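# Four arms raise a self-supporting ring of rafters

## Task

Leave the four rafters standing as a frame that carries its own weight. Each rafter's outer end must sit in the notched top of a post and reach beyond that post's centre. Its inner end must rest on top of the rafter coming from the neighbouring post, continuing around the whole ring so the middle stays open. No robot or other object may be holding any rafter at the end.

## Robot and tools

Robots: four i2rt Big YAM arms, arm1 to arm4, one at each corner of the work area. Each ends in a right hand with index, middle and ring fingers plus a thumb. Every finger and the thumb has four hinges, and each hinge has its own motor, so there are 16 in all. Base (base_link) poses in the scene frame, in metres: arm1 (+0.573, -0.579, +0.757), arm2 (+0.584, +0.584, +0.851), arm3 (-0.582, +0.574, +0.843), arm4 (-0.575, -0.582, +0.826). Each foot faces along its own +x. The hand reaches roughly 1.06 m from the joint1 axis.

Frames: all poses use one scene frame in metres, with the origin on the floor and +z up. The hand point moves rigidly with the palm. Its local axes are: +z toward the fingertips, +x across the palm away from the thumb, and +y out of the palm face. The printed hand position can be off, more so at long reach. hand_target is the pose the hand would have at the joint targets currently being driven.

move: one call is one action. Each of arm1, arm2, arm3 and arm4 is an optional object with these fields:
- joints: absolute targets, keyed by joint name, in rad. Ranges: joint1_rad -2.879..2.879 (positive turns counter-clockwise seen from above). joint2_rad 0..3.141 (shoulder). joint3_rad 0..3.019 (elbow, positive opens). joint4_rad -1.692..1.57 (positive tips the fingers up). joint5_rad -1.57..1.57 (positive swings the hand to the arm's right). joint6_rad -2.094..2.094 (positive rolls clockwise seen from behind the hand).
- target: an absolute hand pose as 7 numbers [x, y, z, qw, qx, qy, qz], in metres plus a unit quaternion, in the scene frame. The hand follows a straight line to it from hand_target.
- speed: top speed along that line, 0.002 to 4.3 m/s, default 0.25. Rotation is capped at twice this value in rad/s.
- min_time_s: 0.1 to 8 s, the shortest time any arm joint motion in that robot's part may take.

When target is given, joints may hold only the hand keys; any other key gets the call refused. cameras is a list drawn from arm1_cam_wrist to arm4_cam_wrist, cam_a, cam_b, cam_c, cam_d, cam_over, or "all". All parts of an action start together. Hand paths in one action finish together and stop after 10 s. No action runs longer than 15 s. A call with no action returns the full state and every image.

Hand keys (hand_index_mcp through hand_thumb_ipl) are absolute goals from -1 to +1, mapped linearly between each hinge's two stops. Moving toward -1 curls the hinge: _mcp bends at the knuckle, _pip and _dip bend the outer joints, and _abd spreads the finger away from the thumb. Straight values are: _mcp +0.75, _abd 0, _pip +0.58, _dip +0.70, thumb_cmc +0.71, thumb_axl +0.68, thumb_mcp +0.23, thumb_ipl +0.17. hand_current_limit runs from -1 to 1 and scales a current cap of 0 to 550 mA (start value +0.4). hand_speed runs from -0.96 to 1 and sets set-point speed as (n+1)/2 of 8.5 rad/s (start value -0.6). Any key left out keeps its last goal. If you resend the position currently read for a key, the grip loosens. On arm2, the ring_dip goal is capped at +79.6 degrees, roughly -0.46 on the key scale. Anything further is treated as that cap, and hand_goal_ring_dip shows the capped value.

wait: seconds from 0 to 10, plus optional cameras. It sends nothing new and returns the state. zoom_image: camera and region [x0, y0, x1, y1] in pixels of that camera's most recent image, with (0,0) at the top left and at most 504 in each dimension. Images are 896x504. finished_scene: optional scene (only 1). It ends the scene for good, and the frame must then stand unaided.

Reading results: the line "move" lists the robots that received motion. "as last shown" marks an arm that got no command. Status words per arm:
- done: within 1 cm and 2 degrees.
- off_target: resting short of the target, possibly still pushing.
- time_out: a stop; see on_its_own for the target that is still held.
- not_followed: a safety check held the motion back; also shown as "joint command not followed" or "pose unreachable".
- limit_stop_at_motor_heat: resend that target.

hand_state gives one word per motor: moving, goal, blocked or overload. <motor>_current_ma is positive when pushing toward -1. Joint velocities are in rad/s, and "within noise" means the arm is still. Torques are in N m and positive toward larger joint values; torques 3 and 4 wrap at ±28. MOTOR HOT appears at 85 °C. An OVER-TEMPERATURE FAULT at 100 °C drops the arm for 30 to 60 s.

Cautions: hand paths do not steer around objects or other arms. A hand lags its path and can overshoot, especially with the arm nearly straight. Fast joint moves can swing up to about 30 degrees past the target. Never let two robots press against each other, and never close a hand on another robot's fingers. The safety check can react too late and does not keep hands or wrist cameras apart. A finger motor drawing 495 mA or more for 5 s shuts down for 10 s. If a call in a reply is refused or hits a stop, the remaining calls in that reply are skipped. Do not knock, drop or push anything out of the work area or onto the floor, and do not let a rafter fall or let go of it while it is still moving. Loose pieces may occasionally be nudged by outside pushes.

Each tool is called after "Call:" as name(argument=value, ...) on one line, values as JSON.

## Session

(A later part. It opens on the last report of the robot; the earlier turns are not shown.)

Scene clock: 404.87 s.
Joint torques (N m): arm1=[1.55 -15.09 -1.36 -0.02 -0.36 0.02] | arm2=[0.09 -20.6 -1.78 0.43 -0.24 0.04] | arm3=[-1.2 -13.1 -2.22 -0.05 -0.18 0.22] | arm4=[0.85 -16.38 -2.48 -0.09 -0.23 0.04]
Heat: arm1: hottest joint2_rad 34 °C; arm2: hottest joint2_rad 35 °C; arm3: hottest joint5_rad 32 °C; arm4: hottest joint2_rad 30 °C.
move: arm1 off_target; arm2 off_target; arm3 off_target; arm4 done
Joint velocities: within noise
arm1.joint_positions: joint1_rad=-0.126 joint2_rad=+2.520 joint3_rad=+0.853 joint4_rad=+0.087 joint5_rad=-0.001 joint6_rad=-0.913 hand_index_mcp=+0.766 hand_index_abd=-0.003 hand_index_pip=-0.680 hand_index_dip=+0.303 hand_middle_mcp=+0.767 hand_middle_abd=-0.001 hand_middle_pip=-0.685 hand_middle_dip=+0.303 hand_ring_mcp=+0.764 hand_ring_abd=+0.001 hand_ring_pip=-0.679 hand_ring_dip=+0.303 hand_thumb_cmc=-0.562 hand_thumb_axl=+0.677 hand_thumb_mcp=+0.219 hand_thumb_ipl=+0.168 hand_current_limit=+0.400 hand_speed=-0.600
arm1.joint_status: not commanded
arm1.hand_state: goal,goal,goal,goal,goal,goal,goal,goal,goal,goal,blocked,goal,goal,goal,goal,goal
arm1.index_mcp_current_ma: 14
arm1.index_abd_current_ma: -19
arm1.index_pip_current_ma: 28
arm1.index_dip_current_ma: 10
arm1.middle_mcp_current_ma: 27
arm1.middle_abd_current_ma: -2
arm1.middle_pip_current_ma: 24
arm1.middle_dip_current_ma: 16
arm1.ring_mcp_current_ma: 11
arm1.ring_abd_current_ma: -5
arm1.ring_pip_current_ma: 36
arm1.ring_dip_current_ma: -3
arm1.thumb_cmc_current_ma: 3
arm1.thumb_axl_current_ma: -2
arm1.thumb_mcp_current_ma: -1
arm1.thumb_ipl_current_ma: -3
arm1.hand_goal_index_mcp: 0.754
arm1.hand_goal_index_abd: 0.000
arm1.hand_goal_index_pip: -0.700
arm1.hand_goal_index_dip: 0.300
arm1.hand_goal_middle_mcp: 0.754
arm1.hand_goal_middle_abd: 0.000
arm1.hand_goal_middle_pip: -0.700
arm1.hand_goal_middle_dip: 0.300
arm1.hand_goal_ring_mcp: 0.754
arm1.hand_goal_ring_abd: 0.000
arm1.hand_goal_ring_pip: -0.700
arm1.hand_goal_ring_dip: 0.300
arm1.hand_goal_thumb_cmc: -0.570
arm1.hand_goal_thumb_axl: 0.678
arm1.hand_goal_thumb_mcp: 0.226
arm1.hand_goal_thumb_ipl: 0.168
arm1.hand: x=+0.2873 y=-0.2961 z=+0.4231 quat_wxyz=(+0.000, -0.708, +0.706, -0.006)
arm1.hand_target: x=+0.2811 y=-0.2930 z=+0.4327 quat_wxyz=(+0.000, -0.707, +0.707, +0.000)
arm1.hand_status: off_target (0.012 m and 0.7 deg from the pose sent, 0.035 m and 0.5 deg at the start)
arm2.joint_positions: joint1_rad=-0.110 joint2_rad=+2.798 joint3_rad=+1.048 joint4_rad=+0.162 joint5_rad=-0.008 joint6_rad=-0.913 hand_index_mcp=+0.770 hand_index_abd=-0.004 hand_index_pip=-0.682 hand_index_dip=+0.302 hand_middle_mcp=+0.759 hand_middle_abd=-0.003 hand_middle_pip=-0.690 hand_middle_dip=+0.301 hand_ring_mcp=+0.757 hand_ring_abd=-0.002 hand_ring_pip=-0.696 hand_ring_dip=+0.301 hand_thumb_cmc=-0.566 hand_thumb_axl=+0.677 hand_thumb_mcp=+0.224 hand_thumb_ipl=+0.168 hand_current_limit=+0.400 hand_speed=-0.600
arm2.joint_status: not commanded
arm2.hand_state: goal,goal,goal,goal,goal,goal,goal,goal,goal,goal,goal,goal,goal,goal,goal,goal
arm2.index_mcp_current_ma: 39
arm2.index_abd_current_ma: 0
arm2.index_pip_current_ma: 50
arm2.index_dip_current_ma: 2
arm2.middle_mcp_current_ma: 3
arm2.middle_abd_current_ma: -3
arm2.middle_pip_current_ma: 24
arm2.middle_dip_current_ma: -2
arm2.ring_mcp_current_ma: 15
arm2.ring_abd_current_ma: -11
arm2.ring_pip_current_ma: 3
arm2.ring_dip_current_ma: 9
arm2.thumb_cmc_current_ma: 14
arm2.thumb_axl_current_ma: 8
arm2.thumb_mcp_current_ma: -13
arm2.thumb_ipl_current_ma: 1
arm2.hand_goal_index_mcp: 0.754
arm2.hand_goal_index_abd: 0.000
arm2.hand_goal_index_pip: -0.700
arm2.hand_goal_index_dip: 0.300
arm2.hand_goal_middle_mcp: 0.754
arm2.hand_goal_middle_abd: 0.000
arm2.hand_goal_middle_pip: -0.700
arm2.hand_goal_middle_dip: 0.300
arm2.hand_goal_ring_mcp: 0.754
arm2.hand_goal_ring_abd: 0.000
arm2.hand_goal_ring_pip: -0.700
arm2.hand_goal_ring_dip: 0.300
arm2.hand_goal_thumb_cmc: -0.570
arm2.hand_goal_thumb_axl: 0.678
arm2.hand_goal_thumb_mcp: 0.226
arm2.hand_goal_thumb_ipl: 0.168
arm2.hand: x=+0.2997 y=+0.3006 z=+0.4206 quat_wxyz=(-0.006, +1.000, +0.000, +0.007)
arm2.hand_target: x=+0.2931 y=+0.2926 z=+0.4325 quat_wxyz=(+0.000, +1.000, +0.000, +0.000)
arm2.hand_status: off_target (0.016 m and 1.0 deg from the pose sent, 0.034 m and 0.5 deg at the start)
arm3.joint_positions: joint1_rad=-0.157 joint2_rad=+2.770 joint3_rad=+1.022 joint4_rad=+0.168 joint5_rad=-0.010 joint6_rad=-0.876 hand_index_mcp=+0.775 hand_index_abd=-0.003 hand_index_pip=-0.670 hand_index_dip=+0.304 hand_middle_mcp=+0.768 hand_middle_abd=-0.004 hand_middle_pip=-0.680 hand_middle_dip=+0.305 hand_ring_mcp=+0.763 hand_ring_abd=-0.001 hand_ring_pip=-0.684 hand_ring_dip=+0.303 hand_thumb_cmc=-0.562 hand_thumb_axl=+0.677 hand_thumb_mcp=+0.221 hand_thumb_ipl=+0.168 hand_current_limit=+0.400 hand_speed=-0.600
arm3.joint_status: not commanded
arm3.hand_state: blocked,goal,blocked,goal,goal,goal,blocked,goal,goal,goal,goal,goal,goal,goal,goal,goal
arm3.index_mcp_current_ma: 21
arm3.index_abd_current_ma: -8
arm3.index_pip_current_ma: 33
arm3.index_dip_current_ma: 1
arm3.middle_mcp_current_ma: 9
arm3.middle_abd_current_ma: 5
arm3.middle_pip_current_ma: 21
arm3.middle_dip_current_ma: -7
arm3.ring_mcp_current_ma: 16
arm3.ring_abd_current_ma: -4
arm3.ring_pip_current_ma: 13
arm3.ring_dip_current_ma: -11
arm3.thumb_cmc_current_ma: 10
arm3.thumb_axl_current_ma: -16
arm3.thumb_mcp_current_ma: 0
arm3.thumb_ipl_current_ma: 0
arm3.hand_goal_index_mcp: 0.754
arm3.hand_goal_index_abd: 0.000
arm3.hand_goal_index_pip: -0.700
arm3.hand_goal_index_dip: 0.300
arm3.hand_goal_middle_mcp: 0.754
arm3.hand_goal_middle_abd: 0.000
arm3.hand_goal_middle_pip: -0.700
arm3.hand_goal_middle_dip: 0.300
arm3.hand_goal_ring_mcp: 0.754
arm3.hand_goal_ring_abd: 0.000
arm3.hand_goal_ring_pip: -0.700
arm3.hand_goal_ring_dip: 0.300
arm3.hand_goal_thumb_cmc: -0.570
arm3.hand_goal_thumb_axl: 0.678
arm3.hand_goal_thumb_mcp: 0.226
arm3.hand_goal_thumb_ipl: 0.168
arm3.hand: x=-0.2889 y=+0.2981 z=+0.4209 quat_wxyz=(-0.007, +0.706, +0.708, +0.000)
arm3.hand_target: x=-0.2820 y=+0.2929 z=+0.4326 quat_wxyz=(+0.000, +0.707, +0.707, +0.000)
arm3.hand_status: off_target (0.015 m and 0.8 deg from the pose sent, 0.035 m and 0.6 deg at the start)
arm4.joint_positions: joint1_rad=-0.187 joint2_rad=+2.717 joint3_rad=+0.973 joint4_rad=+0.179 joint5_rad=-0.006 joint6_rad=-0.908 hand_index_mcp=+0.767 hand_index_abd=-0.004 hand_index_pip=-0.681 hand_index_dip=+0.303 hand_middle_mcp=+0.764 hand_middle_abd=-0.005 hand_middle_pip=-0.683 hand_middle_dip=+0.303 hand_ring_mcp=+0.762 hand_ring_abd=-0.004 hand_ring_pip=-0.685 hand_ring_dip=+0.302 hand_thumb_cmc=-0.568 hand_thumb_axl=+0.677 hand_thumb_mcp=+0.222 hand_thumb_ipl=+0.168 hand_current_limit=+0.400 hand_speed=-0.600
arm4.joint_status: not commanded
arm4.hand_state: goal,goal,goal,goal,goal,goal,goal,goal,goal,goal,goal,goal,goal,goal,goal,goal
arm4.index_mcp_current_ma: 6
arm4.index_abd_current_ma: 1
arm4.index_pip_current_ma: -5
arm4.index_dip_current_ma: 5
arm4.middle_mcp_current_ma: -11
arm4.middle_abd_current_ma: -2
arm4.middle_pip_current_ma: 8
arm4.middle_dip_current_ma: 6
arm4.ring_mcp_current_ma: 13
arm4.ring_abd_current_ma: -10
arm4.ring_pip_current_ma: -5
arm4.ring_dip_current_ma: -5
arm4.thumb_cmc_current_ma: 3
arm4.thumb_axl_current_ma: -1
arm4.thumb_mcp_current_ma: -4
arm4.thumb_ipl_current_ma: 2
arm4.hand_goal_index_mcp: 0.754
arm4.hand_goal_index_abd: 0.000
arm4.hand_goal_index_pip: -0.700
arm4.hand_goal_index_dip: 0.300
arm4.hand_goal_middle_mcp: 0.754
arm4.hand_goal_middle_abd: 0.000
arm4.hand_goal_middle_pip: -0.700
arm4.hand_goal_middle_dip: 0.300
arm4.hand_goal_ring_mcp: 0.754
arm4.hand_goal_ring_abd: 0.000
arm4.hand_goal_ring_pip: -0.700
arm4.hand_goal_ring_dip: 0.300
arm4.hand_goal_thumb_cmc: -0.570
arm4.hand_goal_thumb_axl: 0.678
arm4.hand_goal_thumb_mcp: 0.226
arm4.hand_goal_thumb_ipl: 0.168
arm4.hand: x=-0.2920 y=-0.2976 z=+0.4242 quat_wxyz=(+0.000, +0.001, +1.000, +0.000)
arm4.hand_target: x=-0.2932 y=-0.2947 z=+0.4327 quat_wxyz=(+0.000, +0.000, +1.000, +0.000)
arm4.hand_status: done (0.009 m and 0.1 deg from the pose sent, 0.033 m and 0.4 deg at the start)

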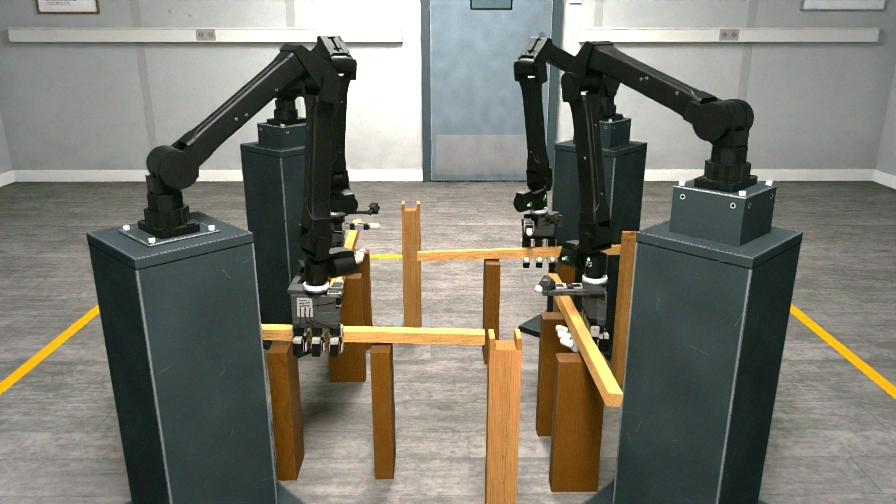

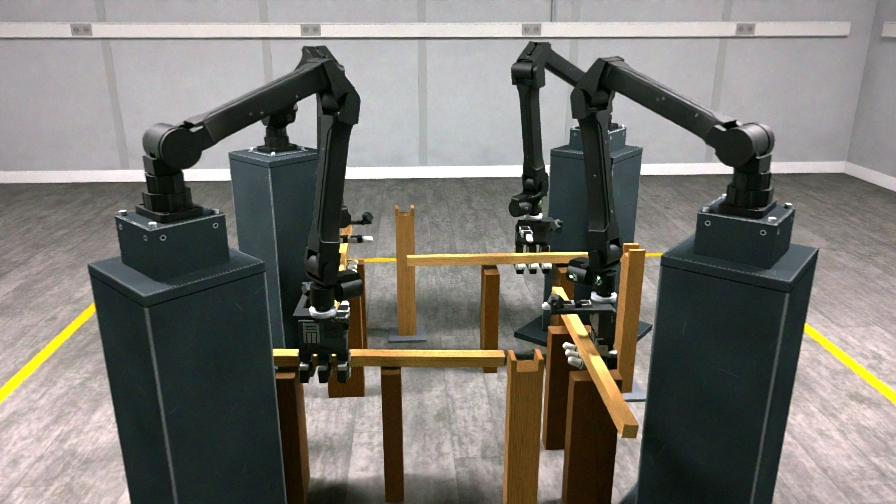

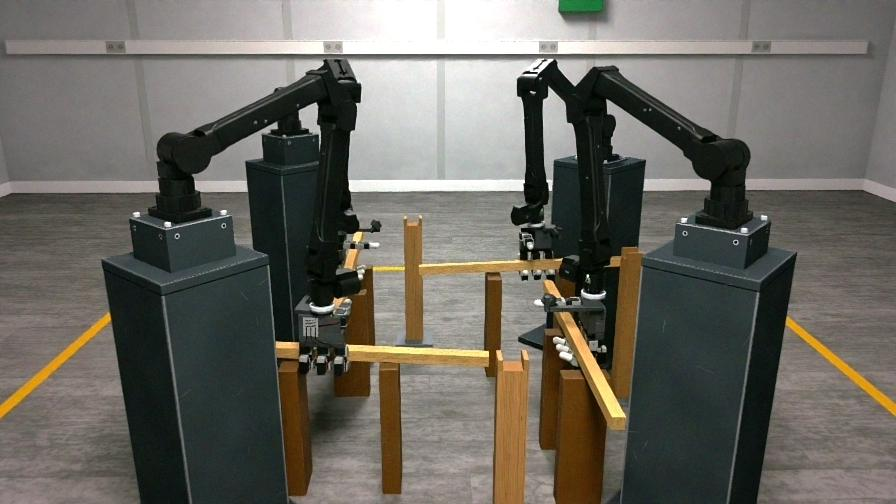

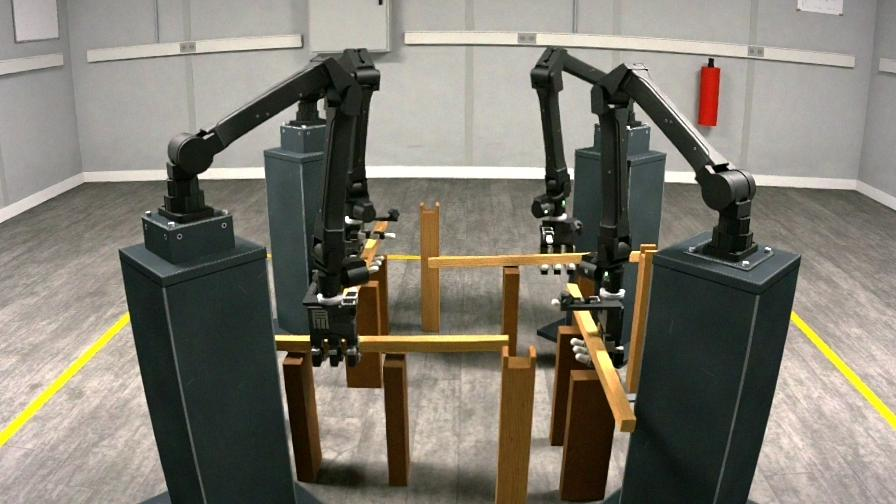

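Call:
move(arm1={"target":[0.281,-0.293,0.453,0,0.7071,-0.7071,0],"speed":0.05}, arm2={"target":[0.293,0.2925,0.453,0,1,0,0],"speed":0.05}, arm3={"target":[-0.282,0.293,0.453,0,0.7071,0.7071,0],"speed":0.05}, arm4={"target":[-0.293,-0.2945,0.453,0,0,1,0],"speed":0.05}, cameras=["cam_a","cam_b","cam_c","cam_d","cam_over"])

Call:
zoom_image(camera="cam_a", region=[530, 230, 650, 380])

Call:
zoom_image(camera="cam_d", region=[540, 240, 660, 390])

Scene clock: 415.47 s.
Joint torques (N m): arm1=[1.61 -15.03 -1.01 -0.09 -0.33 -0.06] | arm2=[0.03 -20.95 -1.83 0.34 -0.23 0.03] | arm3=[-1.26 -12.98 -2.22 -0.05 -0.17 0.21] | arm4=[0.85 -16.15 -2.43 -0.05 -0.21 0.04]
Heat: arm1: hottest joint2_rad 34 °C; arm2: hottest joint2_rad 34 °C; arm3: hottest joint5_rad 32 °C; arm4: hottest joint2_rad 30 °C.
move: arm1 off_target; arm2 off_target; arm3 off_target; arm4 done
Joint velocities: within noise
arm1.joint_positions: joint1_rad=-0.126 joint2_rad=+2.457 joint3_rad=+0.822 joint4_rad=+0.057 joint5_rad=-0.001 joint6_rad=-0.913 hand_index_mcp=+0.766 hand_index_abd=-0.003 hand_index_pip=-0.680 hand_index_dip=+0.303 hand_middle_mcp=+0.767 hand_middle_abd=-0.001 hand_middle_pip=-0.685 hand_middle_dip=+0.303 hand_ring_mcp=+0.764 hand_ring_abd=+0.001 hand_ring_pip=-0.679 hand_ring_dip=+0.303 hand_thumb_cmc=-0.562 hand_thumb_axl=+0.677 hand_thumb_mcp=+0.219 hand_thumb_ipl=+0.168 hand_current_limit=+0.400 hand_speed=-0.600
arm1.joint_status: not commanded
arm1.hand_state: goal,goal,goal,goal,goal,goal,goal,goal,goal,goal,blocked,goal,goal,goal,goal,goal
arm1.index_mcp_current_ma: 25
arm1.index_abd_current_ma: -10
arm1.index_pip_current_ma: 18
arm1.index_dip_current_ma: 12
arm1.middle_mcp_current_ma: 31
arm1.middle_abd_current_ma: 1
arm1.middle_pip_current_ma: 16
arm1.middle_dip_current_ma: 1
arm1.ring_mcp_current_ma: 10
arm1.ring_abd_current_ma: -13
arm1.ring_pip_current_ma: 31
arm1.ring_dip_current_ma: -15
arm1.thumb_cmc_current_ma: 4
arm1.thumb_axl_current_ma: -5
arm1.thumb_mcp_current_ma: -23
arm1.thumb_ipl_current_ma: 13
arm1.hand_goal_index_mcp: 0.754
arm1.hand_goal_index_abd: 0.000
arm1.hand_goal_index_pip: -0.700
arm1.hand_goal_index_dip: 0.300
arm1.hand_goal_middle_mcp: 0.754
arm1.hand_goal_middle_abd: 0.000
arm1.hand_goal_middle_pip: -0.700
arm1.hand_goal_middle_dip: 0.300
arm1.hand_goal_ring_mcp: 0.754
arm1.hand_goal_ring_abd: 0.000
arm1.hand_goal_ring_pip: -0.700
arm1.hand_goal_ring_dip: 0.300
arm1.hand_goal_thumb_cmc: -0.570
arm1.hand_goal_thumb_axl: 0.678
arm1.hand_goal_thumb_mcp: 0.226
arm1.hand_goal_thumb_ipl: 0.168
arm1.hand: x=+0.2862 y=-0.2946 z=+0.4438 quat_wxyz=(+0.000, -0.708, +0.706, -0.005)
arm1.hand_target: x=+0.2811 y=-0.2930 z=+0.4527 quat_wxyz=(+0.000, -0.707, +0.707, +0.000)
arm1.hand_status: off_target (0.011 m and 0.6 deg from the pose sent, 0.031 m and 0.7 deg at the start)
arm2.joint_positions: joint1_rad=-0.110 joint2_rad=+2.739 joint3_rad=+1.008 joint4_rad=+0.150 joint5_rad=-0.008 joint6_rad=-0.913 hand_index_mcp=+0.770 hand_index_abd=-0.004 hand_index_pip=-0.682 hand_index_dip=+0.302 hand_middle_mcp=+0.759 hand_middle_abd=-0.003 hand_middle_pip=-0.690 hand_middle_dip=+0.301 hand_ring_mcp=+0.757 hand_ring_abd=-0.002 hand_ring_pip=-0.696 hand_ring_dip=+0.301 hand_thumb_cmc=-0.566 hand_thumb_axl=+0.677 hand_thumb_mcp=+0.224 hand_thumb_ipl=+0.168 hand_current_limit=+0.400 hand_speed=-0.600
arm2.joint_status: not commanded
arm2.hand_state: goal,goal,goal,goal,goal,goal,goal,goal,goal,goal,goal,goal,goal,goal,goal,goal
arm2.index_mcp_current_ma: 34
arm2.index_abd_current_ma: 6
arm2.index_pip_current_ma: 49
arm2.index_dip_current_ma: 2
arm2.middle_mcp_current_ma: 3
arm2.middle_abd_current_ma: 2
arm2.middle_pip_current_ma: 22
arm2.middle_dip_current_ma: 1
arm2.ring_mcp_current_ma: 14
arm2.ring_abd_current_ma: -9
arm2.ring_pip_current_ma: 2
arm2.ring_dip_current_ma: 4
arm2.thumb_cmc_current_ma: 13
arm2.thumb_axl_current_ma: 6
arm2.thumb_mcp_current_ma: -10
arm2.thumb_ipl_current_ma: -5
arm2.hand_goal_index_mcp: 0.754
arm2.hand_goal_index_abd: 0.000
arm2.hand_goal_index_pip: -0.700
arm2.hand_goal_index_dip: 0.300
arm2.hand_goal_middle_mcp: 0.754
arm2.hand_goal_middle_abd: 0.000
arm2.hand_goal_middle_pip: -0.700
arm2.hand_goal_middle_dip: 0.300
arm2.hand_goal_ring_mcp: 0.754
arm2.hand_goal_ring_abd: 0.000
arm2.hand_goal_ring_pip: -0.700
arm2.hand_goal_ring_dip: 0.300
arm2.hand_goal_thumb_cmc: -0.570
arm2.hand_goal_thumb_axl: 0.678
arm2.hand_goal_thumb_mcp: 0.226
arm2.hand_goal_thumb_ipl: 0.168
arm2.hand: x=+0.2965 y=+0.2979 z=+0.4419 quat_wxyz=(-0.004, +1.000, +0.000, +0.004)
arm2.hand_target: x=+0.2930 y=+0.2925 z=+0.4526 quat_wxyz=(+0.000, +1.000, +0.000, +0.000)
arm2.hand_status: off_target (0.013 m and 0.7 deg from the pose sent, 0.034 m and 1.0 deg at the start)
arm3.joint_positions: joint1_rad=-0.157 joint2_rad=+2.712 joint3_rad=+0.983 joint4_rad=+0.154 joint5_rad=-0.010 joint6_rad=-0.876 hand_index_mcp=+0.775 hand_index_abd=-0.003 hand_index_pip=-0.670 hand_index_dip=+0.304 hand_middle_mcp=+0.768 hand_middle_abd=-0.004 hand_middle_pip=-0.680 hand_middle_dip=+0.305 hand_ring_mcp=+0.763 hand_ring_abd=-0.001 hand_ring_pip=-0.684 hand_ring_dip=+0.303 hand_thumb_cmc=-0.562 hand_thumb_axl=+0.677 hand_thumb_mcp=+0.221 hand_thumb_ipl=+0.168 hand_current_limit=+0.400 hand_speed=-0.600
arm3.joint_status: not commanded
arm3.hand_state: blocked,goal,blocked,goal,goal,goal,blocked,goal,goal,goal,goal,goal,goal,goal,goal,goal
arm3.index_mcp_current_ma: 26
arm3.index_abd_current_ma: 1
arm3.index_pip_current_ma: 17
arm3.index_dip_current_ma: 8
arm3.middle_mcp_current_ma: 2
arm3.middle_abd_current_ma: 6
arm3.middle_pip_current_ma: 19
arm3.middle_dip_current_ma: -11
arm3.ring_mcp_current_ma: -7
arm3.ring_abd_current_ma: 0
arm3.ring_pip_current_ma: 2
arm3.ring_dip_current_ma: -13
arm3.thumb_cmc_current_ma: 23
arm3.thumb_axl_current_ma: 5
arm3.thumb_mcp_current_ma: -8
arm3.thumb_ipl_current_ma: -6
arm3.hand_goal_index_mcp: 0.754
arm3.hand_goal_index_abd: 0.000
arm3.hand_goal_index_pip: -0.700
arm3.hand_goal_index_dip: 0.300
arm3.hand_goal_middle_mcp: 0.754
arm3.hand_goal_middle_abd: 0.000
arm3.hand_goal_middle_pip: -0.700
arm3.hand_goal_middle_dip: 0.300
arm3.hand_goal_ring_mcp: 0.754
arm3.hand_goal_ring_abd: 0.000
arm3.hand_goal_ring_pip: -0.700
arm3.hand_goal_ring_dip: 0.300
arm3.hand_goal_thumb_cmc: -0.570
arm3.hand_goal_thumb_axl: 0.678
arm3.hand_goal_thumb_mcp: 0.226
arm3.hand_goal_thumb_ipl: 0.168
arm3.hand: x=-0.2867 y=+0.2958 z=+0.4418 quat_wxyz=(-0.005, +0.706, +0.708, +0.000)
arm3.hand_target: x=-0.2821 y=+0.2930 z=+0.4527 quat_wxyz=(+0.000, +0.707, +0.707, +0.000)
arm3.hand_status: off_target (0.012 m and 0.6 deg from the pose sent, 0.033 m and 0.9 deg at the start)
arm4.joint_positions: joint1_rad=-0.187 joint2_rad=+2.659 joint3_rad=+0.933 joint4_rad=+0.161 joint5_rad=-0.006 joint6_rad=-0.908 hand_index_mcp=+0.767 hand_index_abd=-0.004 hand_index_pip=-0.681 hand_index_dip=+0.303 hand_middle_mcp=+0.764 hand_middle_abd=-0.005 hand_middle_pip=-0.683 hand_middle_dip=+0.303 hand_ring_mcp=+0.762 hand_ring_abd=-0.004 hand_ring_pip=-0.685 hand_ring_dip=+0.302 hand_thumb_cmc=-0.568 hand_thumb_axl=+0.677 hand_thumb_mcp=+0.222 hand_thumb_ipl=+0.168 hand_current_limit=+0.400 hand_speed=-0.600
arm4.joint_status: not commanded
arm4.hand_state: goal,goal,goal,goal,goal,goal,goal,goal,goal,goal,goal,goal,goal,goal,goal,goal
arm4.index_mcp_current_ma: 1
arm4.index_abd_current_ma: 9
arm4.index_pip_current_ma: -9
arm4.index_dip_current_ma: -4
arm4.middle_mcp_current_ma: -8
arm4.middle_abd_current_ma: -7
arm4.middle_pip_current_ma: 0
arm4.middle_dip_current_ma: -4
arm4.ring_mcp_current_ma: 7
arm4.ring_abd_current_ma: -8
arm4.ring_pip_current_ma: -18
arm4.ring_dip_current_ma: -9
arm4.thumb_cmc_current_ma: 2
arm4.thumb_axl_current_ma: -8
arm4.thumb_mcp_current_ma: -16
arm4.thumb_ipl_current_ma: 14
arm4.hand_goal_index_mcp: 0.754
arm4.hand_goal_index_abd: 0.000
arm4.hand_goal_index_pip: -0.700
arm4.hand_goal_index_dip: 0.300
arm4.hand_goal_middle_mcp: 0.754
arm4.hand_goal_middle_abd: 0.000
arm4.hand_goal_middle_pip: -0.700
arm4.hand_goal_middle_dip: 0.300
arm4.hand_goal_ring_mcp: 0.754
arm4.hand_goal_ring_abd: 0.000
arm4.hand_goal_ring_pip: -0.700
arm4.hand_goal_ring_dip: 0.300
arm4.hand_goal_thumb_cmc: -0.570
arm4.hand_goal_thumb_axl: 0.678
arm4.hand_goal_thumb_mcp: 0.226
arm4.hand_goal_thumb_ipl: 0.168
arm4.hand: x=-0.2915 y=-0.2971 z=+0.4445 quat_wxyz=(+0.000, +0.001, +1.000, +0.000)
arm4.hand_target: x=-0.2929 y=-0.2945 z=+0.4528 quat_wxyz=(+0.000, +0.000, +1.000, +0.000)
arm4.hand_status: done (0.009 m and 0.1 deg from the pose sent, 0.029 m and 0.1 deg at the start)

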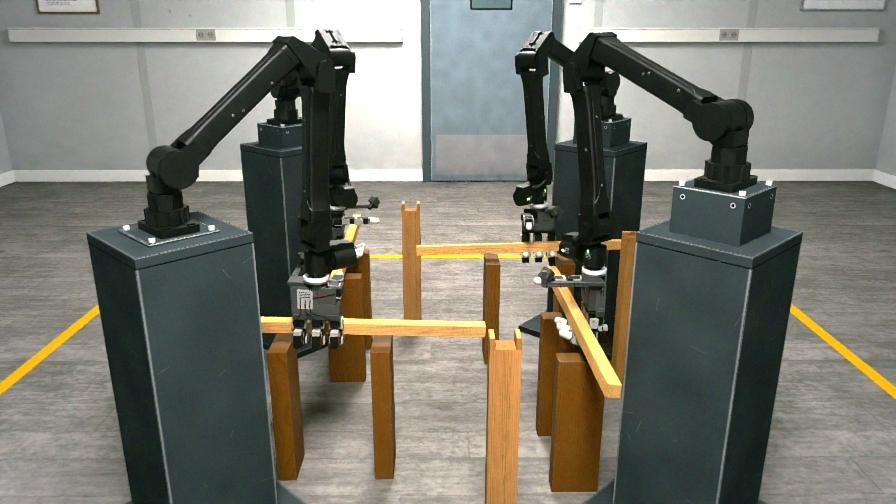

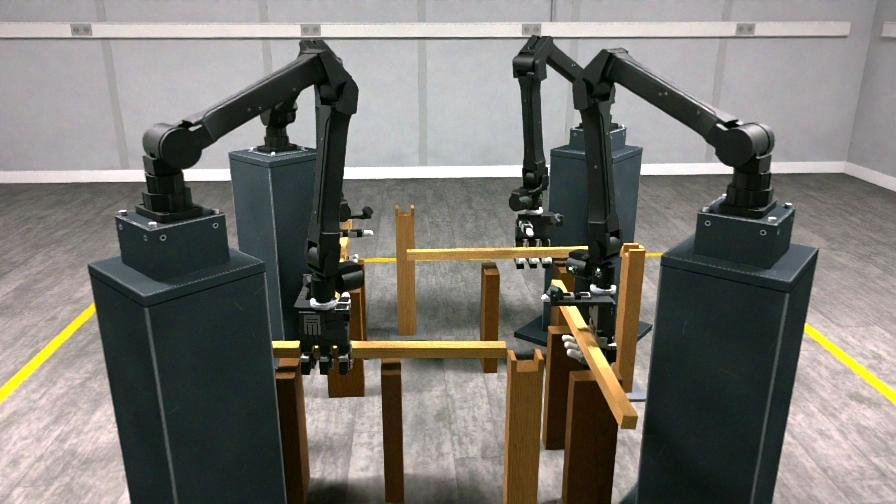

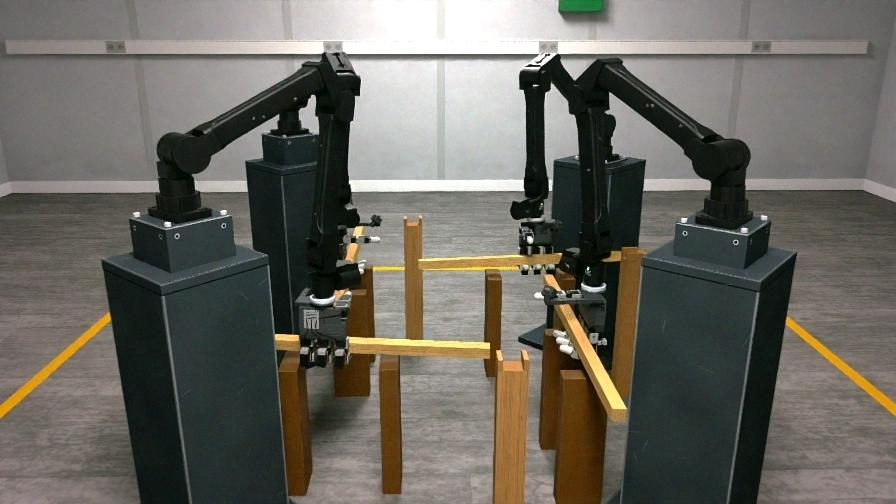

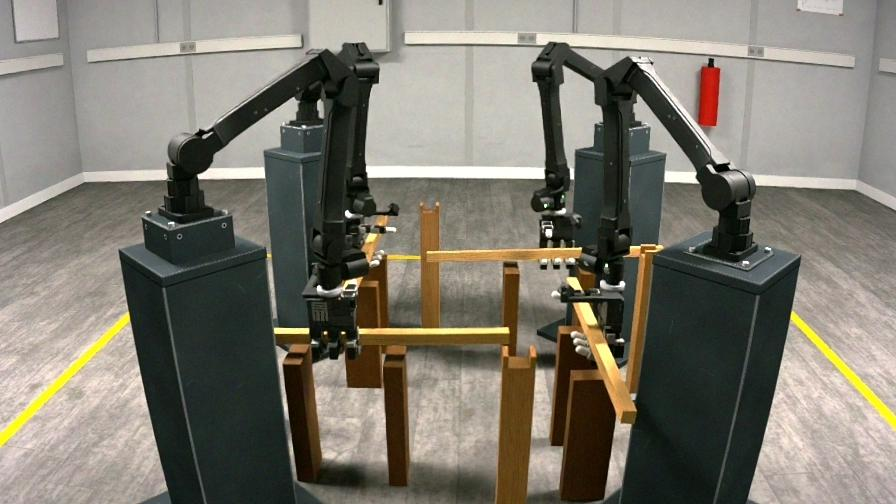

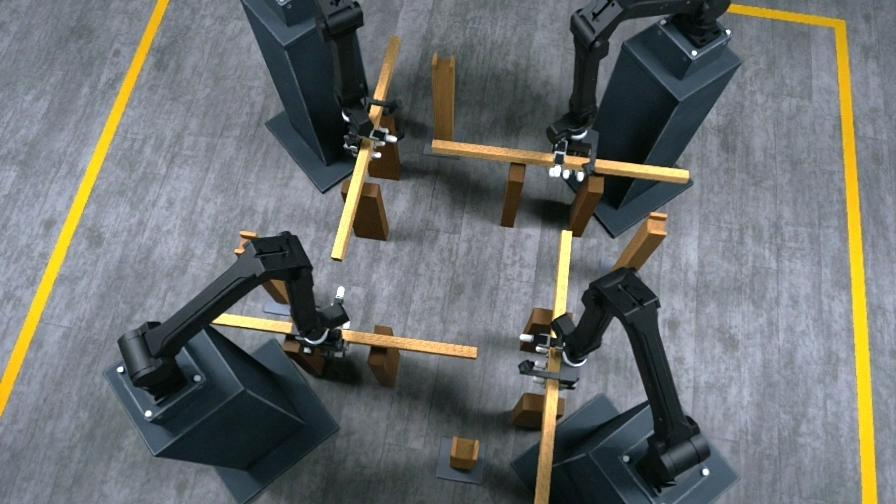

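Scaled by 3.360.

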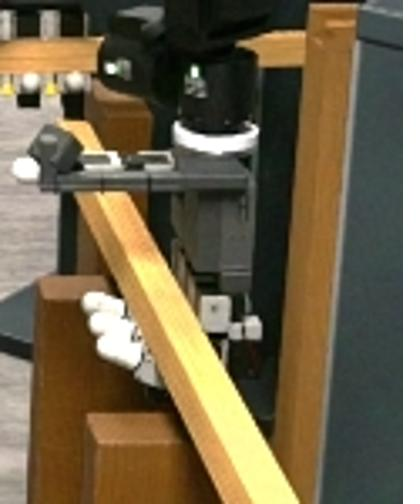

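Scaled by 3.360.

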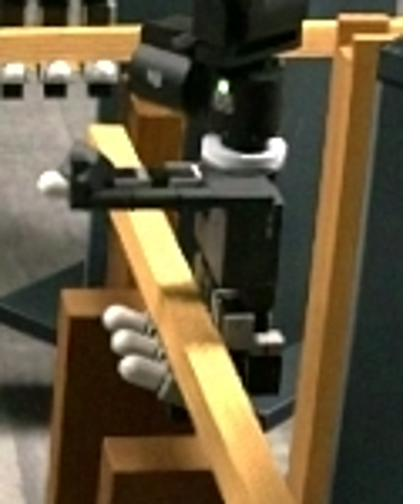

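Call:
move(arm1={"joints":{"hand_thumb_mcp":-0.404,"hand_thumb_ipl":-0.643}}, arm2={"joints":{"hand_thumb_mcp":-0.404,"hand_thumb_ipl":-0.643}}, arm3={"joints":{"hand_thumb_mcp":-0.404,"hand_thumb_ipl":-0.643}}, arm4={"joints":{"hand_thumb_mcp":-0.404,"hand_thumb_ipl":-0.643}}, cameras=["cam_a","cam_b","cam_c","cam_d"])

Call:
zoom_image(camera="cam_a", region=[530, 230, 650, 380])

Call:
zoom_image(camera="cam_d", region=[540, 240, 660, 390])

Call:
zoom_image(camera="cam_b", region=[530, 250, 650, 400])

Call:
zoom_image(camera="cam_c", region=[520, 240, 640, 390])

Scene clock: 421.10 s.
Joint torques (N m): arm1=[1.55 -15.74 -0.87 -0.21 -0.33 -0.05] | arm2=[-0.03 -20.84 -1.73 0.4 -0.22 0.01] | arm3=[-1.26 -12.86 -2.13 -0.05 -0.16 0.15] | arm4=[0.67 -16.26 -2.41 -0.03 -0.2 0.02]
Heat: arm1: hottest joint2_rad 34 °C; arm2: hottest joint2_rad 35 °C; arm3: hottest joint5_rad 32 °C; arm4: hottest joint2_rad 30 °C.
move: arm1 off_target; arm2 off_target; arm3 off_target; arm4 done
Joint velocities: within noise
arm1.joint_positions: joint1_rad=-0.126 joint2_rad=+2.457 joint3_rad=+0.821 joint4_rad=+0.057 joint5_rad=-0.001 joint6_rad=-0.910 hand_index_mcp=+0.783 hand_index_abd=-0.003 hand_index_pip=-0.681 hand_index_dip=+0.303 hand_middle_mcp=+0.776 hand_middle_abd=-0.001 hand_middle_pip=-0.683 hand_middle_dip=+0.303 hand_ring_mcp=+0.766 hand_ring_abd=-0.001 hand_ring_pip=-0.678 hand_ring_dip=+0.303 hand_thumb_cmc=-0.562 hand_thumb_axl=+0.679 hand_thumb_mcp=-0.311 hand_thumb_ipl=-0.563 hand_current_limit=+0.400 hand_speed=-0.600
arm1.joint_status: hand_thumb_mcp off_target (ended at -0.311, target -0.404); hand_thumb_ipl off_target (ended at -0.563, target -0.643)
arm1.hand_state: blocked,goal,goal,goal,blocked,goal,goal,goal,goal,goal,blocked,goal,goal,goal,blocked,blocked
arm1.index_mcp_current_ma: 39
arm1.index_abd_current_ma: -9
arm1.index_pip_current_ma: 30
arm1.index_dip_current_ma: 12
arm1.middle_mcp_current_ma: 32
arm1.middle_abd_current_ma: 0
arm1.middle_pip_current_ma: 31
arm1.middle_dip_current_ma: 7
arm1.ring_mcp_current_ma: 29
arm1.ring_abd_current_ma: -13
arm1.ring_pip_current_ma: 31
arm1.ring_dip_current_ma: -3
arm1.thumb_cmc_current_ma: 9
arm1.thumb_axl_current_ma: 8
arm1.thumb_mcp_current_ma: 216
arm1.thumb_ipl_current_ma: 175
arm1.hand_goal_index_mcp: 0.754
arm1.hand_goal_index_abd: 0.000
arm1.hand_goal_index_pip: -0.700
arm1.hand_goal_index_dip: 0.300
arm1.hand_goal_middle_mcp: 0.754
arm1.hand_goal_middle_abd: 0.000
arm1.hand_goal_middle_pip: -0.700
arm1.hand_goal_middle_dip: 0.300
arm1.hand_goal_ring_mcp: 0.754
arm1.hand_goal_ring_abd: 0.000
arm1.hand_goal_ring_pip: -0.700
arm1.hand_goal_ring_dip: 0.300
arm1.hand_goal_thumb_cmc: -0.570
arm1.hand_goal_thumb_axl: 0.678
arm1.hand_goal_thumb_mcp: -0.404
arm1.hand_goal_thumb_ipl: -0.642
arm1.hand: x=+0.2868 y=-0.2953 z=+0.4437 quat_wxyz=(+0.000, -0.707, +0.707, -0.006)
arm1.hand_target: x=+0.2810 y=-0.2931 z=+0.4527 quat_wxyz=(+0.000, -0.707, +0.707, +0.000)
arm1.hand_status: not commanded
arm2.joint_positions: joint1_rad=-0.109 joint2_rad=+2.739 joint3_rad=+1.006 joint4_rad=+0.150 joint5_rad=-0.008 joint6_rad=-0.911 hand_index_mcp=+0.771 hand_index_abd=-0.004 hand_index_pip=-0.685 hand_index_dip=+0.301 hand_middle_mcp=+0.762 hand_middle_abd=-0.003 hand_middle_pip=-0.691 hand_middle_dip=+0.301 hand_ring_mcp=+0.759 hand_ring_abd=-0.002 hand_ring_pip=-0.696 hand_ring_dip=+0.301 hand_thumb_cmc=-0.566 hand_thumb_axl=+0.685 hand_thumb_mcp=-0.341 hand_thumb_ipl=-0.449 hand_current_limit=+0.400 hand_speed=-0.600
arm2.joint_status: hand_thumb_mcp off_target (ended at -0.341, target -0.404); hand_thumb_ipl off_target (ended at -0.449, target -0.643)
arm2.hand_state: goal,goal,goal,goal,goal,goal,goal,goal,goal,goal,goal,goal,goal,goal,blocked,blocked
arm2.index_mcp_current_ma: 37
arm2.index_abd_current_ma: -2
arm2.index_pip_current_ma: 39
arm2.index_dip_current_ma: -2
arm2.middle_mcp_current_ma: 10
arm2.middle_abd_current_ma: -7
arm2.middle_pip_current_ma: 20
arm2.middle_dip_current_ma: -5
arm2.ring_mcp_current_ma: 15
arm2.ring_abd_current_ma: -7
arm2.ring_pip_current_ma: 6
arm2.ring_dip_current_ma: 9
arm2.thumb_cmc_current_ma: 11
arm2.thumb_axl_current_ma: 22
arm2.thumb_mcp_current_ma: 262
arm2.thumb_ipl_current_ma: 382
arm2.hand_goal_index_mcp: 0.754
arm2.hand_goal_index_abd: 0.000
arm2.hand_goal_index_pip: -0.700
arm2.hand_goal_index_dip: 0.300
arm2.hand_goal_middle_mcp: 0.754
arm2.hand_goal_middle_abd: 0.000
arm2.hand_goal_middle_pip: -0.700
arm2.hand_goal_middle_dip: 0.300
arm2.hand_goal_ring_mcp: 0.754
arm2.hand_goal_ring_abd: 0.000
arm2.hand_goal_ring_pip: -0.700
arm2.hand_goal_ring_dip: 0.300
arm2.hand_goal_thumb_cmc: -0.570
arm2.hand_goal_thumb_axl: 0.678
arm2.hand_goal_thumb_mcp: -0.404
arm2.hand_goal_thumb_ipl: -0.642
arm2.hand: x=+0.2974 y=+0.2987 z=+0.4418 quat_wxyz=(-0.004, +1.000, -0.001, +0.005)
arm2.hand_target: x=+0.2930 y=+0.2925 z=+0.4526 quat_wxyz=(+0.000, +1.000, +0.000, +0.000)
arm2.hand_status: not commanded
arm3.joint_positions: joint1_rad=-0.157 joint2_rad=+2.712 joint3_rad=+0.981 joint4_rad=+0.153 joint5_rad=-0.010 joint6_rad=-0.871 hand_index_mcp=+0.783 hand_index_abd=-0.003 hand_index_pip=-0.671 hand_index_dip=+0.303 hand_middle_mcp=+0.773 hand_middle_abd=-0.004 hand_middle_pip=-0.680 hand_middle_dip=+0.305 hand_ring_mcp=+0.764 hand_ring_abd=-0.001 hand_ring_pip=-0.684 hand_ring_dip=+0.303 hand_thumb_cmc=-0.568 hand_thumb_axl=+0.681 hand_thumb_mcp=-0.311 hand_thumb_ipl=-0.509 hand_current_limit=+0.400 hand_speed=-0.600
arm3.joint_status: hand_thumb_mcp off_target (ended at -0.311, target -0.404); hand_thumb_ipl off_target (ended at -0.509, target -0.643)
arm3.hand_state: blocked,goal,blocked,goal,goal,goal,goal,goal,goal,goal,goal,goal,goal,goal,blocked,blocked
arm3.index_mcp_current_ma: 27
arm3.index_abd_current_ma: -19
arm3.index_pip_current_ma: 31
arm3.index_dip_current_ma: -1
arm3.middle_mcp_current_ma: -14
arm3.middle_abd_current_ma: -4
arm3.middle_pip_current_ma: 22
arm3.middle_dip_current_ma: 4
arm3.ring_mcp_current_ma: 10
arm3.ring_abd_current_ma: 6
arm3.ring_pip_current_ma: 9
arm3.ring_dip_current_ma: -23
arm3.thumb_cmc_current_ma: 14
arm3.thumb_axl_current_ma: -2
arm3.thumb_mcp_current_ma: 161
arm3.thumb_ipl_current_ma: 229
arm3.hand_goal_index_mcp: 0.754
arm3.hand_goal_index_abd: 0.000
arm3.hand_goal_index_pip: -0.700
arm3.hand_goal_index_dip: 0.300
arm3.hand_goal_middle_mcp: 0.754
arm3.hand_goal_middle_abd: 0.000
arm3.hand_goal_middle_pip: -0.700
arm3.hand_goal_middle_dip: 0.300
arm3.hand_goal_ring_mcp: 0.754
arm3.hand_goal_ring_abd: 0.000
arm3.hand_goal_ring_pip: -0.700
arm3.hand_goal_ring_dip: 0.300
arm3.hand_goal_thumb_cmc: -0.570
arm3.hand_goal_thumb_axl: 0.678
arm3.hand_goal_thumb_mcp: -0.404
arm3.hand_goal_thumb_ipl: -0.642
arm3.hand: x=-0.2876 y=+0.2964 z=+0.4417 quat_wxyz=(-0.006, +0.708, +0.707, +0.000)
arm3.hand_target: x=-0.2821 y=+0.2930 z=+0.4527 quat_wxyz=(+0.000, +0.707, +0.707, +0.000)
arm3.hand_status: not commanded
arm4.joint_positions: joint1_rad=-0.187 joint2_rad=+2.659 joint3_rad=+0.933 joint4_rad=+0.161 joint5_rad=-0.006 joint6_rad=-0.908 hand_index_mcp=+0.787 hand_index_abd=-0.008 hand_index_pip=-0.681 hand_index_dip=+0.303 hand_middle_mcp=+0.777 hand_middle_abd=-0.005 hand_middle_pip=-0.683 hand_middle_dip=+0.303 hand_ring_mcp=+0.767 hand_ring_abd=-0.004 hand_ring_pip=-0.683 hand_ring_dip=+0.302 hand_thumb_cmc=-0.566 hand_thumb_axl=+0.679 hand_thumb_mcp=-0.402 hand_thumb_ipl=-0.636 hand_current_limit=+0.400 hand_speed=-0.600
arm4.joint_status: all done
arm4.hand_state: blocked,goal,goal,goal,blocked,goal,goal,goal,goal,goal,goal,goal,goal,goal,goal,goal
arm4.index_mcp_current_ma: 7
arm4.index_abd_current_ma: -1
arm4.index_pip_current_ma: 5
arm4.index_dip_current_ma: -5
arm4.middle_mcp_current_ma: -4
arm4.middle_abd_current_ma: -13
arm4.middle_pip_current_ma: 4
arm4.middle_dip_current_ma: -7
arm4.ring_mcp_current_ma: 3
arm4.ring_abd_current_ma: -8
arm4.ring_pip_current_ma: -2
arm4.ring_dip_current_ma: -10
arm4.thumb_cmc_current_ma: 11
arm4.thumb_axl_current_ma: -8
arm4.thumb_mcp_current_ma: -8
arm4.thumb_ipl_current_ma: 11
arm4.hand_goal_index_mcp: 0.754
arm4.hand_goal_index_abd: 0.000
arm4.hand_goal_index_pip: -0.700
arm4.hand_goal_index_dip: 0.300
arm4.hand_goal_middle_mcp: 0.754
arm4.hand_goal_middle_abd: 0.000
arm4.hand_goal_middle_pip: -0.700
arm4.hand_goal_middle_dip: 0.300
arm4.hand_goal_ring_mcp: 0.754
arm4.hand_goal_ring_abd: 0.000
arm4.hand_goal_ring_pip: -0.700
arm4.hand_goal_ring_dip: 0.300
arm4.hand_goal_thumb_cmc: -0.570
arm4.hand_goal_thumb_axl: 0.678
arm4.hand_goal_thumb_mcp: -0.404
arm4.hand_goal_thumb_ipl: -0.642
arm4.hand: x=-0.2916 y=-0.2972 z=+0.4445 quat_wxyz=(+0.000, +0.001, +1.000, -0.001)
arm4.hand_target: x=-0.2929 y=-0.2945 z=+0.4528 quat_wxyz=(+0.000, +0.000, +1.000, +0.000)
arm4.hand_status: not commanded

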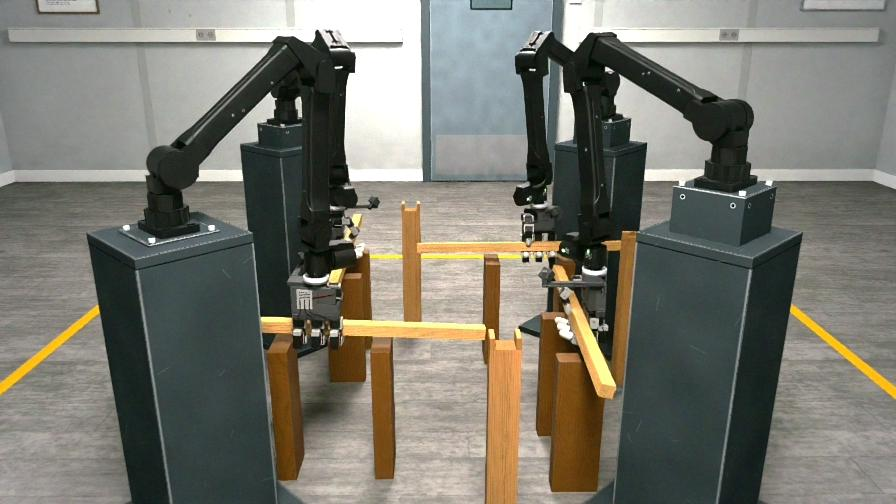

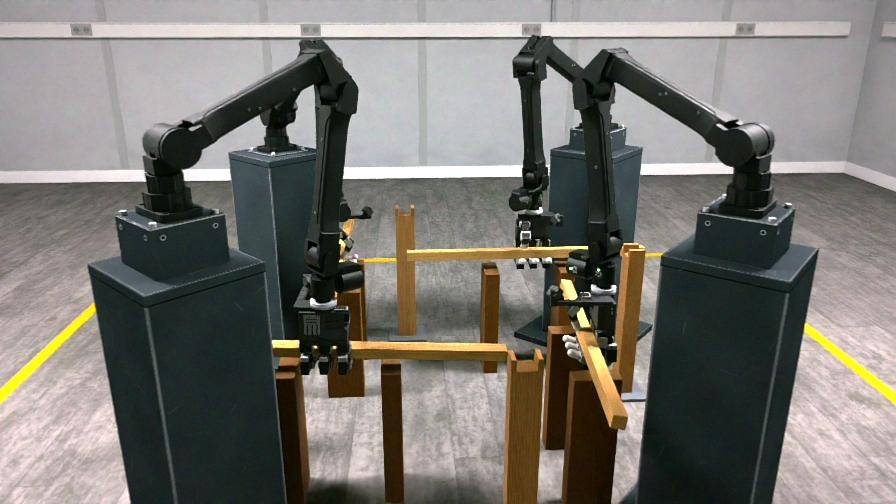

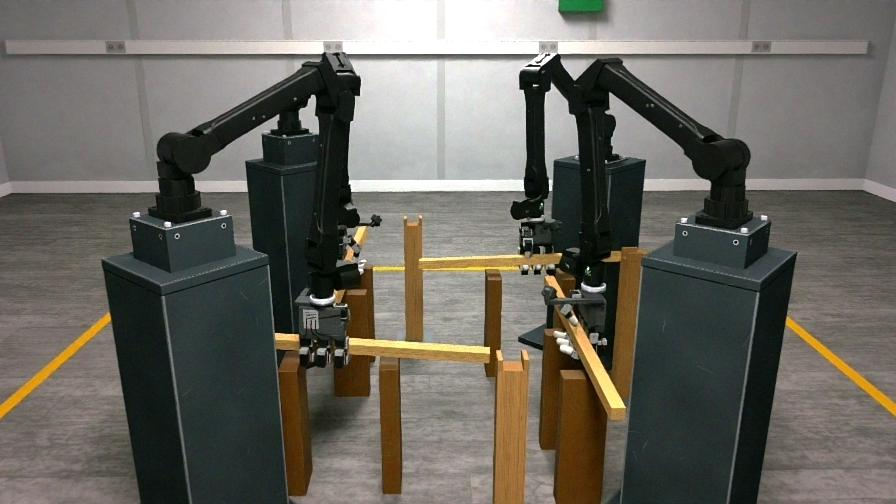

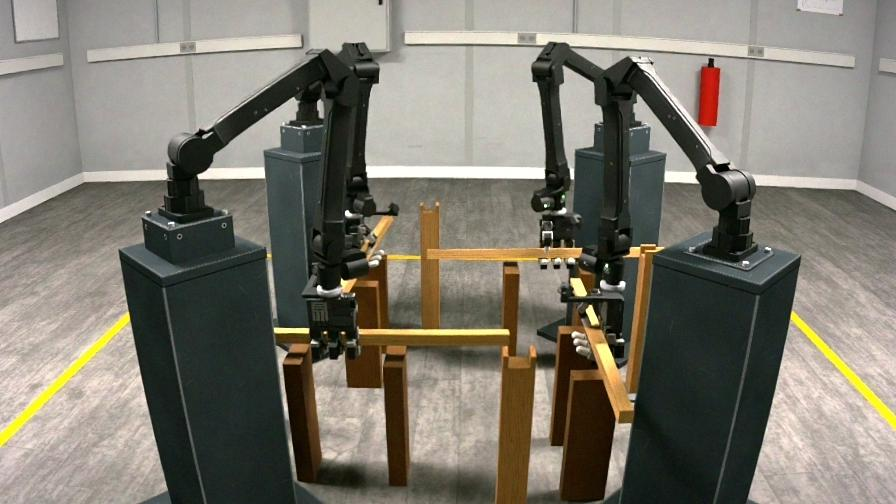

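Scaled by 3.360.

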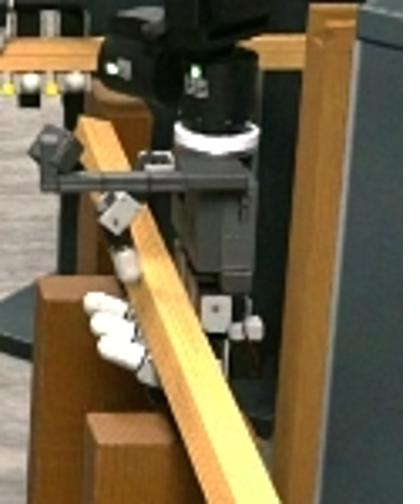

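Scaled by 3.360.

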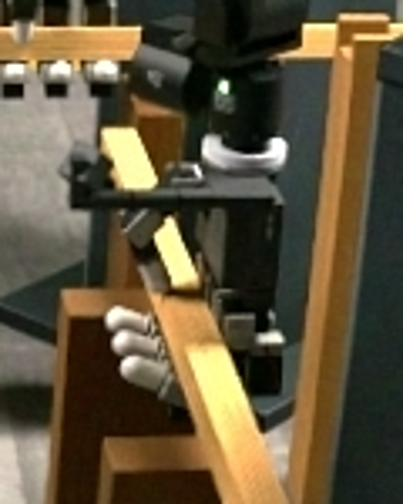

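Scaled by 3.360.

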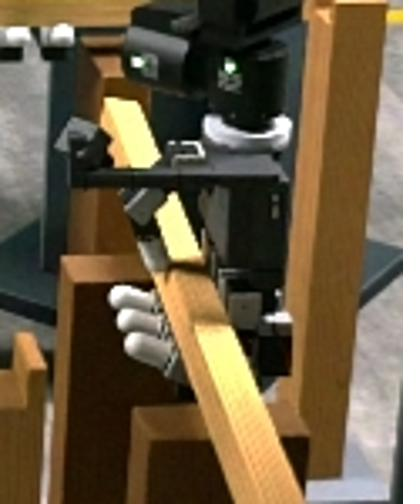

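Scaled by 3.360.

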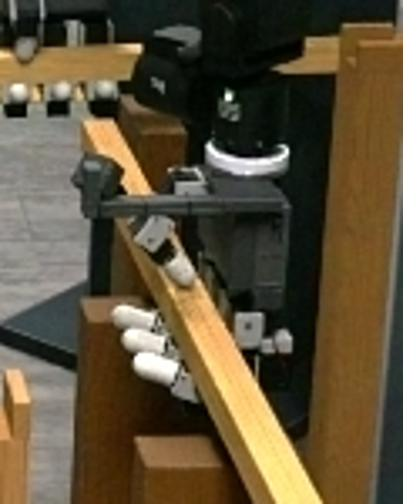

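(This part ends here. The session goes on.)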